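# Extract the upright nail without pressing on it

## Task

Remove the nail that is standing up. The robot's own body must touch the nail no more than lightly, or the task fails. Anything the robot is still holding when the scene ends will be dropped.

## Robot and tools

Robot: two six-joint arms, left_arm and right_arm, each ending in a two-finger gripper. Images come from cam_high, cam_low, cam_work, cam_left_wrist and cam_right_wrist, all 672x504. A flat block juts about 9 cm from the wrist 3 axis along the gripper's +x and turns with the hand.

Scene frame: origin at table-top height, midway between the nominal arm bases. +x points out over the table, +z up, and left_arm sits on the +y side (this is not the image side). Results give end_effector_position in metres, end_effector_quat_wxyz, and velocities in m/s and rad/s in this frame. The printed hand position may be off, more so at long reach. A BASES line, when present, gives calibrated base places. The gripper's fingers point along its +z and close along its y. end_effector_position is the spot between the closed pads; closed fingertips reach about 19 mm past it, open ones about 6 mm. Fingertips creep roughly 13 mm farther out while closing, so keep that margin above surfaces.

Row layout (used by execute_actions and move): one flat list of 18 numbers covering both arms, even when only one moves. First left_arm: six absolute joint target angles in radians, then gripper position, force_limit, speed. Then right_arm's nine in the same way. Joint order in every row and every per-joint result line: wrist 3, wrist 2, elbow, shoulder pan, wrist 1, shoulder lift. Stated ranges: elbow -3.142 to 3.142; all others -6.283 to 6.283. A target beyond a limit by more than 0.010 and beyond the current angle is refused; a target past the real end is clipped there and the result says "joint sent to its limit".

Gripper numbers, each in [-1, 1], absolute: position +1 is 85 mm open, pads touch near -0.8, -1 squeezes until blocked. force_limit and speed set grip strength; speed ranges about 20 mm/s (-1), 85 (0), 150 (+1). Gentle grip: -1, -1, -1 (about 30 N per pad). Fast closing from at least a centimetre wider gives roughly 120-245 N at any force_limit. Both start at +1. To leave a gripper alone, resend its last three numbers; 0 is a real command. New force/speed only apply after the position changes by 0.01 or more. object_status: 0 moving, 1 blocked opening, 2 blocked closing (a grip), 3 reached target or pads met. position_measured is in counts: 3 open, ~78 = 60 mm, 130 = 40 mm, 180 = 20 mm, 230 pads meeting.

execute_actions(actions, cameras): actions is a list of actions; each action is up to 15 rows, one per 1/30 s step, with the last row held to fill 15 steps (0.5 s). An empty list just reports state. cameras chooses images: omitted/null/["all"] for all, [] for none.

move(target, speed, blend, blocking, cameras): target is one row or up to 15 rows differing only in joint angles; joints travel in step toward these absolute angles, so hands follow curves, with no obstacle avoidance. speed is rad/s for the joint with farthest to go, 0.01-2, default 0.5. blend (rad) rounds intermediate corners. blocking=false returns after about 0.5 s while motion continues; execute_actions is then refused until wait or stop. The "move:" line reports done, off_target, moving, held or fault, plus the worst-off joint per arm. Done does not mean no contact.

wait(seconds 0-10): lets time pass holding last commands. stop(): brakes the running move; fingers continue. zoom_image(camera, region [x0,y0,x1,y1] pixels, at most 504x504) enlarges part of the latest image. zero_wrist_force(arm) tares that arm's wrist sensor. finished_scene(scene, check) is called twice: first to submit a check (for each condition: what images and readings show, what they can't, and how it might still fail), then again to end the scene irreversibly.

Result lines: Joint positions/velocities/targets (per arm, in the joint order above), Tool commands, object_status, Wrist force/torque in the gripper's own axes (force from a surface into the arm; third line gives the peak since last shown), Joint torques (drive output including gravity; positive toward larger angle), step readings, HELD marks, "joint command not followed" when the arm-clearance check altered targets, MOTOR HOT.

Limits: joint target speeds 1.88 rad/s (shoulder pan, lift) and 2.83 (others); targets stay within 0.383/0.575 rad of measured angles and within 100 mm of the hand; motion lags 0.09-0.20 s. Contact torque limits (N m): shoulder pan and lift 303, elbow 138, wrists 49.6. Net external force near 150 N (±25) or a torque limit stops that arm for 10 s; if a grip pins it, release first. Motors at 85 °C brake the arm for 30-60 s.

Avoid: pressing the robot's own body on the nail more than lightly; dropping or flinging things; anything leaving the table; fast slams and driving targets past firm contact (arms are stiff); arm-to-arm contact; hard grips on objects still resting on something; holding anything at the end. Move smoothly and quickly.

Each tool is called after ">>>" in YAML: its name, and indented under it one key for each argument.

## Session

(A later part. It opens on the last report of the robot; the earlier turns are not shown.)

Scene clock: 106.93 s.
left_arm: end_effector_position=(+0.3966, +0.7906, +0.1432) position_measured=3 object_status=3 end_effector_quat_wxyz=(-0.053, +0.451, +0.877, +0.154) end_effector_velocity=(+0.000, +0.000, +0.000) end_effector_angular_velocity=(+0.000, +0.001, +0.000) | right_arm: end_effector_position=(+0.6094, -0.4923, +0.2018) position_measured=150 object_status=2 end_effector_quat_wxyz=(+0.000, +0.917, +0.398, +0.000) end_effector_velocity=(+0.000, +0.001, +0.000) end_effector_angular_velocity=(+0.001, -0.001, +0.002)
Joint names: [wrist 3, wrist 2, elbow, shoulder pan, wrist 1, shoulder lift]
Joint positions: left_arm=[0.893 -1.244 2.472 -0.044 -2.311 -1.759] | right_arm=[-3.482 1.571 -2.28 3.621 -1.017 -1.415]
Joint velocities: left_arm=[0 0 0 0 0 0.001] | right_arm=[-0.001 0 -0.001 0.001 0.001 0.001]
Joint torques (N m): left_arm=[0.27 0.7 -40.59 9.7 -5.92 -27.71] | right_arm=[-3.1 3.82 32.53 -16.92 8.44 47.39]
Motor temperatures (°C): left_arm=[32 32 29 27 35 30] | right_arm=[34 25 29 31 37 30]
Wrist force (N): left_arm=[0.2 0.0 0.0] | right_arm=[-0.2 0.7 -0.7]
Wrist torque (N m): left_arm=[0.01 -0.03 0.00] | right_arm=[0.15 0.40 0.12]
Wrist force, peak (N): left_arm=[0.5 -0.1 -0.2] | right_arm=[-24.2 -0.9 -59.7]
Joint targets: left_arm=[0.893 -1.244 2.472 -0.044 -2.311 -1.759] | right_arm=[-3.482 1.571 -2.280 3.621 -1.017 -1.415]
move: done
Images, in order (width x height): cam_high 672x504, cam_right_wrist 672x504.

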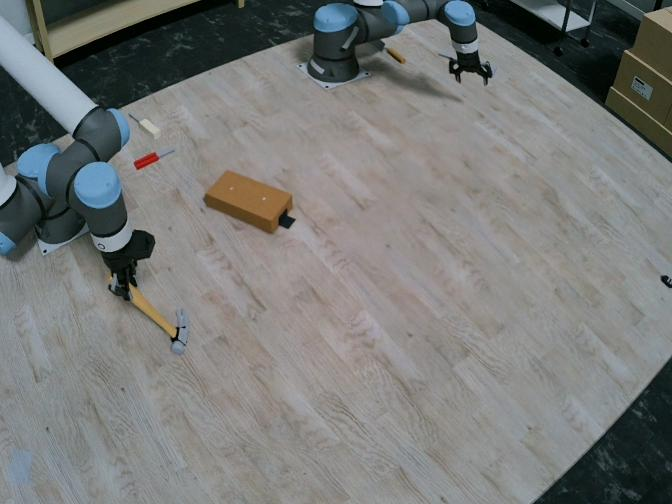

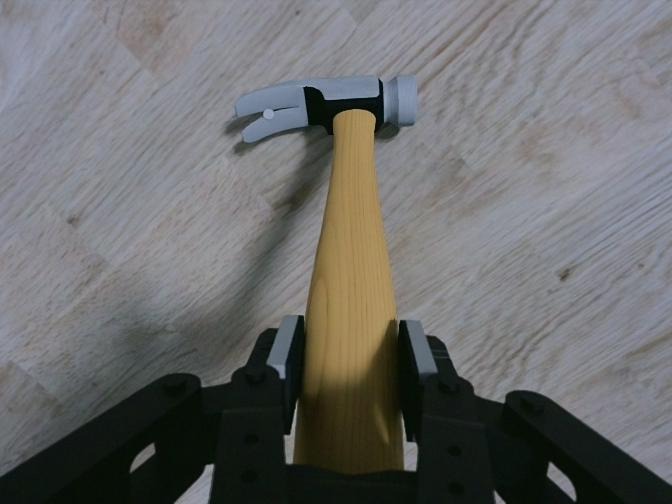

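>>> move:
  target:
    - [0.893,-1.244,2.472,-0.044,-2.311,-1.759,1,1,1,-3.5426,1.5708,-2.4648,3.5606,-0.8364,-1.4108,-1,0.5,-1]
    - [0.893,-1.244,2.472,-0.044,-2.311,-1.759,1,1,1,-3.5692,1.5708,-2.5693,3.534,-0.6036,-1.5391,-1,0.5,-1]
  speed: 0.12
  blend: 0.03
  cameras: ["cam_right_wrist","cam_high"]

>>> zoom_image:
  camera: "cam_high"
  region: [80, 200, 240, 360]

Scene clock: 111.10 s.
left_arm: end_effector_position=(+0.3966, +0.7906, +0.1432) position_measured=3 object_status=3 end_effector_quat_wxyz=(-0.053, +0.451, +0.877, +0.154) end_effector_velocity=(+0.000, +0.000, +0.000) end_effector_angular_velocity=(+0.000, -0.001, +0.000) | right_arm: end_effector_position=(+0.5348, -0.5720, +0.0388) position_measured=150 object_status=2 end_effector_quat_wxyz=(+0.000, +0.917, +0.398, +0.000) end_effector_velocity=(+0.000, +0.000, +0.000) end_effector_angular_velocity=(+0.000, +0.000, +0.001)
Joint names: [wrist 3, wrist 2, elbow, shoulder pan, wrist 1, shoulder lift]
Joint positions: left_arm=[0.893 -1.244 2.472 -0.044 -2.311 -1.759] | right_arm=[-3.569 1.571 -2.569 3.534 -0.604 -1.539]
Joint velocities: left_arm=[0 0 0.001 0 0 -0.001] | right_arm=[-0.001 0 -0.001 0 0.002 -0.001]
Joint torques (N m): left_arm=[0.1 0.4 -39.52 7 -5.56 -31.82] | right_arm=[-3.31 -1.78 18.44 -18.14 7.97 15.43]
Motor temperatures (°C): left_arm=[32 32 29 27 35 30] | right_arm=[34 25 29 31 37 30]
Wrist force (N): left_arm=[0.3 0.1 0.0] | right_arm=[1.1 1.4 -2.5]
Wrist torque (N m): left_arm=[0.02 -0.04 0.00] | right_arm=[0.76 0.37 0.24]
Wrist force, peak (N): left_arm=[0.5 -0.3 0.0] | right_arm=[-14.7 4.1 -33.4]
Joint targets: left_arm=[0.893 -1.244 2.472 -0.044 -2.311 -1.759] | right_arm=[-3.569 1.571 -2.569 3.534 -0.604 -1.539]
move: done
Images, in order (width x height): cam_high 672x504, cam_right_wrist 672x504.

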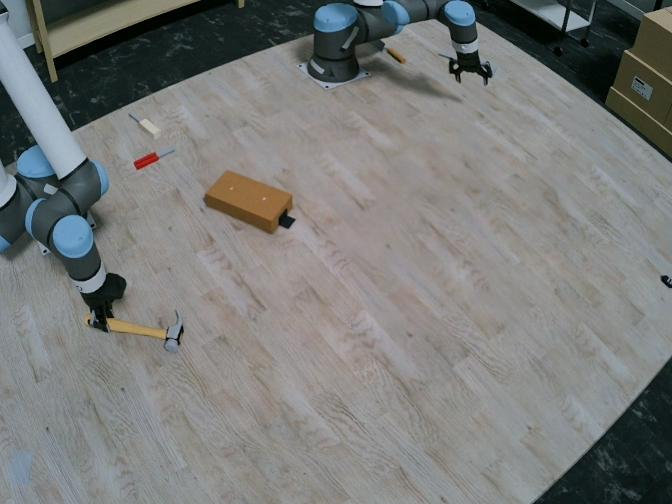

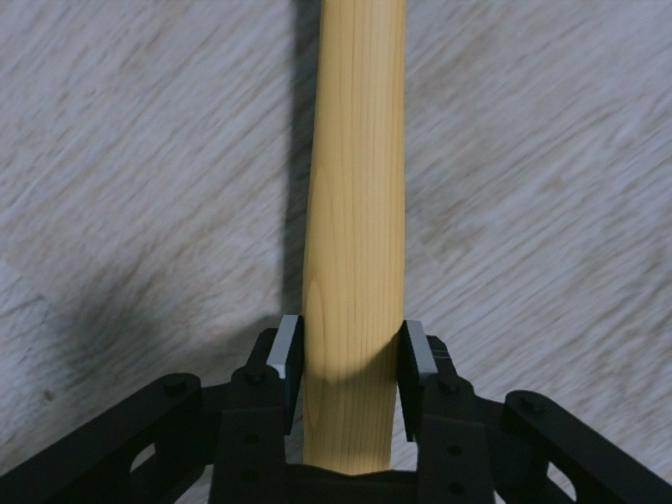

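Scaled by 3.150 from the camera's 672x504 image, which has a finer 960x720 frame.

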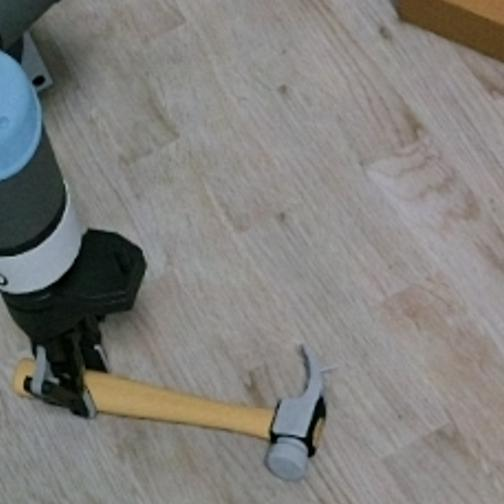

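>>> move:
  target: [0.893,-1.244,2.472,-0.044,-2.311,-1.759,1,1,1,-3.5692,1.5708,-2.5779,3.534,-0.5646,-1.5695,-1,0.5,-1]
  speed: 0.06
  cameras: ["cam_high"]

>>> zoom_image:
  camera: "cam_high"
  region: [80, 250, 200, 360]

Scene clock: 112.40 s.
left_arm: end_effector_position=(+0.3966, +0.7906, +0.1432) position_measured=3 object_status=3 end_effector_quat_wxyz=(-0.053, +0.451, +0.877, +0.154) end_effector_velocity=(+0.000, +0.000, +0.001) end_effector_angular_velocity=(+0.000, -0.001, +0.000) | right_arm: end_effector_position=(+0.5349, -0.5720, +0.0269) position_measured=150 object_status=2 end_effector_quat_wxyz=(+0.000, +0.917, +0.398, +0.000) end_effector_velocity=(+0.000, +0.000, +0.000) end_effector_angular_velocity=(+0.001, +0.000, -0.001)
Joint names: [wrist 3, wrist 2, elbow, shoulder pan, wrist 1, shoulder lift]
Joint positions: left_arm=[0.893 -1.244 2.472 -0.044 -2.311 -1.759] | right_arm=[-3.569 1.571 -2.578 3.534 -0.565 -1.569]
Joint velocities: left_arm=[0.001 0 0 0.001 0 -0.001] | right_arm=[0 0.001 -0.001 -0.001 0.002 0]
Joint torques (N m): left_arm=[0.36 0.44 -41.68 9.21 -6.4 -29.19] | right_arm=[-2.61 6.47 -0.95 -3.3 2.56 -8.35]
Motor temperatures (°C): left_arm=[32 32 29 27 35 30] | right_arm=[34 25 29 31 37 30]
Wrist force (N): left_arm=[0.3 -0.3 -0.2] | right_arm=[-10.1 5.8 -63.6]
Wrist torque (N m): left_arm=[-0.04 -0.05 0.00] | right_arm=[0.32 -0.11 0.07]
Wrist force, peak (N): left_arm=[-0.3 -0.1 -0.4] | right_arm=[-12.5 4.1 -63.6]
Joint targets: left_arm=[0.893 -1.244 2.472 -0.044 -2.311 -1.759] | right_arm=[-3.569 1.571 -2.578 3.534 -0.565 -1.569]
move: done
Images, in order (width x height): cam_high 672x504.

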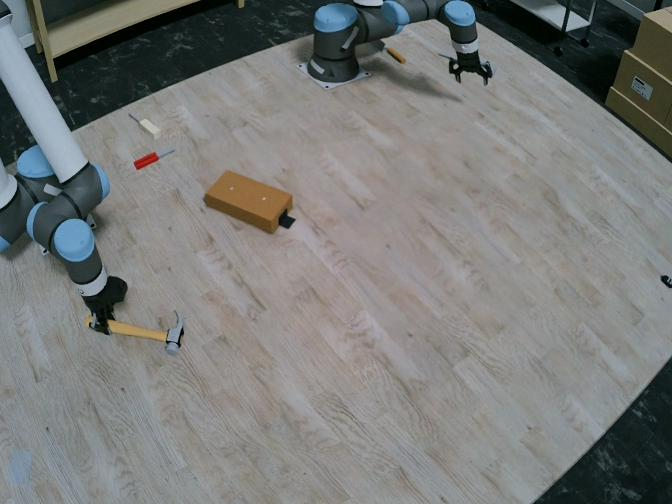

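Scaled by 4.200 from the camera's 672x504 image, which has a finer 960x720 frame.

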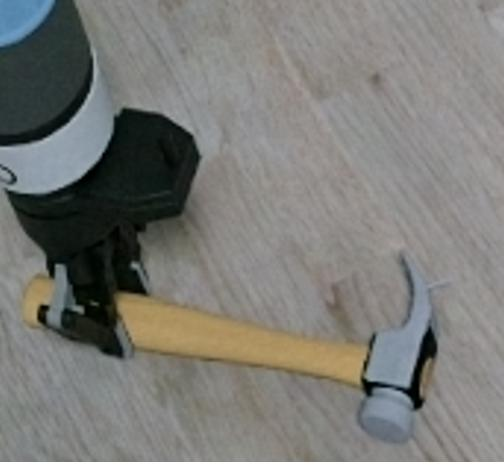

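>>> move:
  target: [0.893,-1.244,2.472,-0.044,-2.311,-1.759,1,1,1,-3.5692,1.5708,-2.5757,3.534,-0.574,-1.562,-1,0.5,-1]
  speed: 0.06
  cameras: []

>>> move:
  target: [0.893,-1.244,2.472,-0.044,-2.311,-1.759,1,1,1,-3.5692,1.5708,-2.5757,3.534,-0.574,-1.562,0.9,0.5,-1]
  cameras: ["cam_right_wrist"]

>>> move:
  target: [0.893,-1.244,2.472,-0.044,-2.311,-1.759,1,1,1,-3.5692,1.5708,-2.4027,3.534,-1.0596,-1.2497,0.9,0.5,-1]
  speed: 0.2
  cameras: ["cam_high","cam_work"]

>>> zoom_image:
  camera: "cam_high"
  region: [80, 250, 200, 360]

>>> zoom_image:
  camera: "cam_high"
  region: [190, 150, 310, 250]

Scene clock: 113.73 s.
left_arm: end_effector_position=(+0.3966, +0.7906, +0.1432) position_measured=3 object_status=3 end_effector_quat_wxyz=(-0.053, +0.451, +0.877, +0.154) end_effector_velocity=(+0.000, +0.000, +0.000) end_effector_angular_velocity=(+0.000, +0.001, +0.001) | right_arm: end_effector_position=(+0.5349, -0.5719, +0.0297) position_measured=150 object_status=2 end_effector_quat_wxyz=(+0.000, +0.917, +0.398, +0.000) end_effector_velocity=(+0.000, +0.000, +0.001) end_effector_angular_velocity=(+0.000, -0.001, -0.001)
Joint names: [wrist 3, wrist 2, elbow, shoulder pan, wrist 1, shoulder lift]
Joint positions: left_arm=[0.893 -1.244 2.472 -0.044 -2.311 -1.759] | right_arm=[-3.569 1.571 -2.576 3.534 -0.574 -1.562]
Joint velocities: left_arm=[0 0 0 0 0 0.001] | right_arm=[0 0 0.001 -0.001 -0.001 0.001]
Joint torques (N m): left_arm=[-0.11 0.65 -41.6 5.23 -6.14 -32.07] | right_arm=[-1.56 -2.11 34.75 18.27 1.5 44.11]
Motor temperatures (°C): left_arm=[32 32 29 27 35 30] | right_arm=[34 25 29 31 37 30]
Wrist force (N): left_arm=[0.4 0.1 -0.1] | right_arm=[-2.8 0.8 0.4]
Wrist torque (N m): left_arm=[0.02 -0.06 0.00] | right_arm=[0.19 -0.21 0.07]
Wrist force, peak (N): left_arm=[0.5 -0.1 -0.3] | right_arm=[-9.9 7.7 -70.2]
Joint targets: left_arm=[0.893 -1.244 2.472 -0.044 -2.311 -1.759] | right_arm=[-3.569 1.571 -2.576 3.534 -0.574 -1.562]
move: done
No camera images: "cameras" was empty.

Scene clock: 116.53 s.
left_arm: end_effector_position=(+0.3966, +0.7906, +0.1432) position_measured=3 object_status=3 end_effector_quat_wxyz=(-0.053, +0.451, +0.877, +0.154) end_effector_velocity=(+0.000, +0.000, +0.000) end_effector_angular_velocity=(+0.000, -0.001, -0.001) | right_arm: end_effector_position=(+0.5350, -0.5719, +0.0298) position_measured=16 object_status=0 end_effector_quat_wxyz=(+0.000, +0.917, +0.398, +0.000) end_effector_velocity=(+0.000, -0.001, +0.000) end_effector_angular_velocity=(-0.001, +0.001, -0.003)
Joint names: [wrist 3, wrist 2, elbow, shoulder pan, wrist 1, shoulder lift]
Joint positions: left_arm=[0.893 -1.244 2.472 -0.044 -2.311 -1.759] | right_arm=[-3.569 1.571 -2.576 3.534 -0.574 -1.562]
Joint velocities: left_arm=[0 0 0 -0.001 0 -0.001] | right_arm=[0.001 0 0 -0.002 0 -0.001]
Joint torques (N m): left_arm=[0.23 0.62 -42.77 6.8 -6.72 -30.44] | right_arm=[-0.01 -2.43 21.99 19.29 1.46 42.51]
Motor temperatures (°C): left_arm=[32 32 29 27 35 30] | right_arm=[34 25 29 31 37 30]
Wrist force (N): left_arm=[0.0 -0.2 -0.2] | right_arm=[-2.0 1.5 -1.2]
Wrist torque (N m): left_arm=[-0.03 0.00 0.00] | right_arm=[0.36 0.11 0.10]
Wrist force, peak (N): left_arm=[0.5 0.0 -0.2] | right_arm=[-3.2 1.0 0.3]
Joint targets: left_arm=[0.893 -1.244 2.472 -0.044 -2.311 -1.759] | right_arm=[-3.569 1.571 -2.576 3.534 -0.574 -1.562]
move: done
Images, in order (width x height): cam_right_wrist 672x504.

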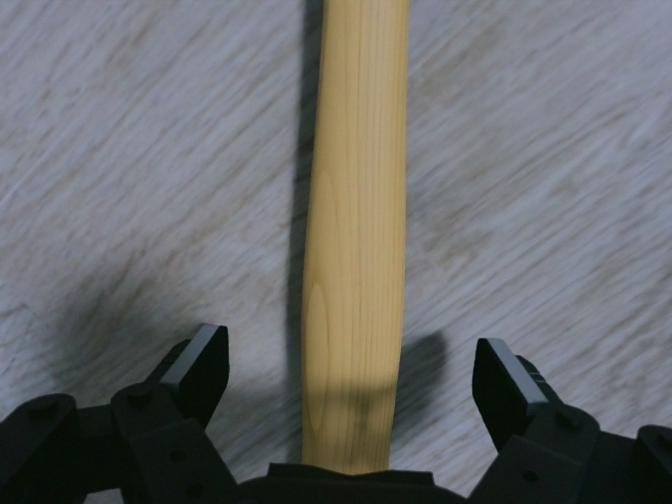

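Scene clock: 119.40 s.
left_arm: end_effector_position=(+0.3966, +0.7906, +0.1432) position_measured=3 object_status=3 end_effector_quat_wxyz=(-0.053, +0.451, +0.877, +0.154) end_effector_velocity=(+0.000, +0.000, +0.000) end_effector_angular_velocity=(-0.001, +0.000, +0.000) | right_arm: end_effector_position=(+0.5348, -0.5720, +0.1987) position_measured=16 object_status=3 end_effector_quat_wxyz=(+0.000, +0.917, +0.398, +0.000) end_effector_velocity=(+0.000, -0.001, +0.002) end_effector_angular_velocity=(+0.001, -0.001, -0.003)
Joint names: [wrist 3, wrist 2, elbow, shoulder pan, wrist 1, shoulder lift]
Joint positions: left_arm=[0.893 -1.244 2.472 -0.044 -2.311 -1.759] | right_arm=[-3.569 1.571 -2.403 3.534 -1.059 -1.25]
Joint velocities: left_arm=[0 -0.001 0 0 0 0] | right_arm=[0.001 0 0.001 -0.002 -0.002 0.003]
Joint torques (N m): left_arm=[-0.11 0.23 -42.94 8.27 -6.3 -28.42] | right_arm=[1.65 -2.01 48.04 17.82 0.76 30.27]
Motor temperatures (°C): left_arm=[32 32 29 27 35 30] | right_arm=[34 25 29 31 37 30]
Wrist force (N): left_arm=[0.0 -0.2 -0.1] | right_arm=[-2.0 0.6 -1.0]
Wrist torque (N m): left_arm=[-0.03 -0.01 0.00] | right_arm=[0.13 0.06 0.17]
Wrist force, peak (N): left_arm=[0.5 -0.3 -0.2] | right_arm=[-2.1 1.2 -1.4]
Joint targets: left_arm=[0.893 -1.244 2.472 -0.044 -2.311 -1.759] | right_arm=[-3.569 1.571 -2.403 3.534 -1.060 -1.250]
move: done
Images, in order (width x height): cam_high 672x504, cam_work 672x504.

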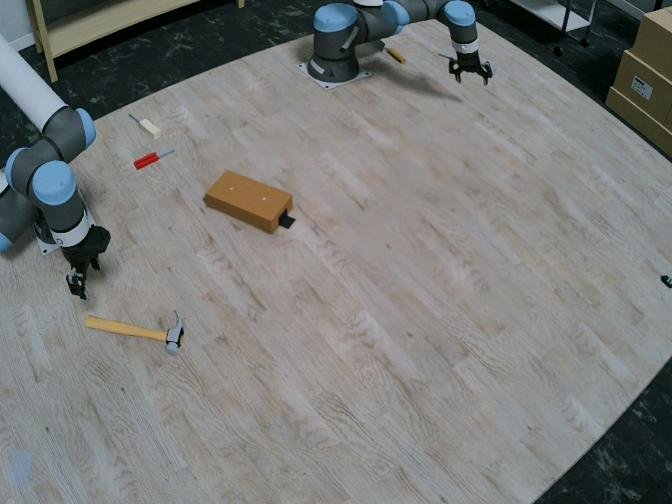

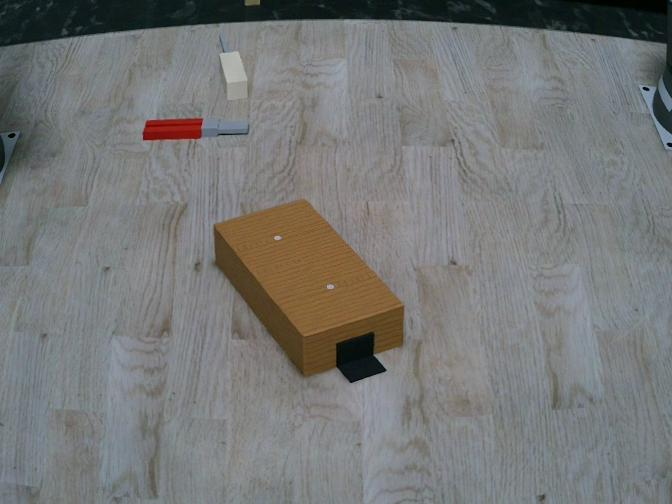

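Scaled by 4.200 from the camera's 672x504 image, which has a finer 960x720 frame.

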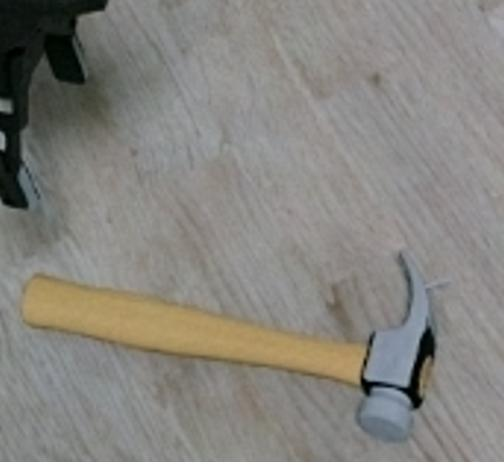

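Scaled by 4.200 from the camera's 672x504 image, which has a finer 960x720 frame.

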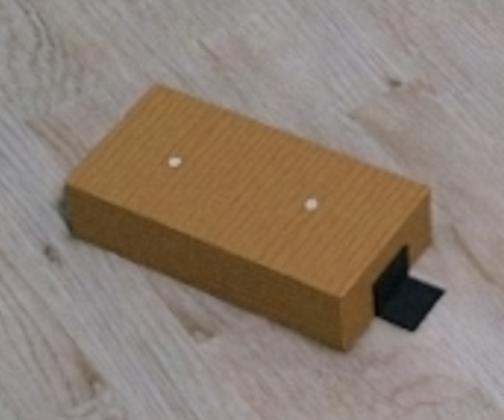

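>>> finished_scene:
  scene: 2
  check: "The pictures show the raised nail gone from the block, with an empty hole in its place and only the two flush nails remaining. The nail is visible in the claw of the hammer, which lies at rest on the table. The gripper is open and clear, and never touched the nail. The block is still in its bracket, and all objects are on the table. The pictures do not show the nail's contact with the table directly."

This call ended nothing. Check each condition that your pictures could not show: look closer or test it, and mend what is not met. Then call finished_scene again.

>>> finished_scene:
  scene: 2
  check: "The latest pictures show an empty hole in the block, the nail held in the claw of the resting hammer, and only flush nails left in the block. The arm is clear of everything, and nothing is off the table. The pictures cannot show small later shifts, but everything is at rest."

The scene is finished: the task was done.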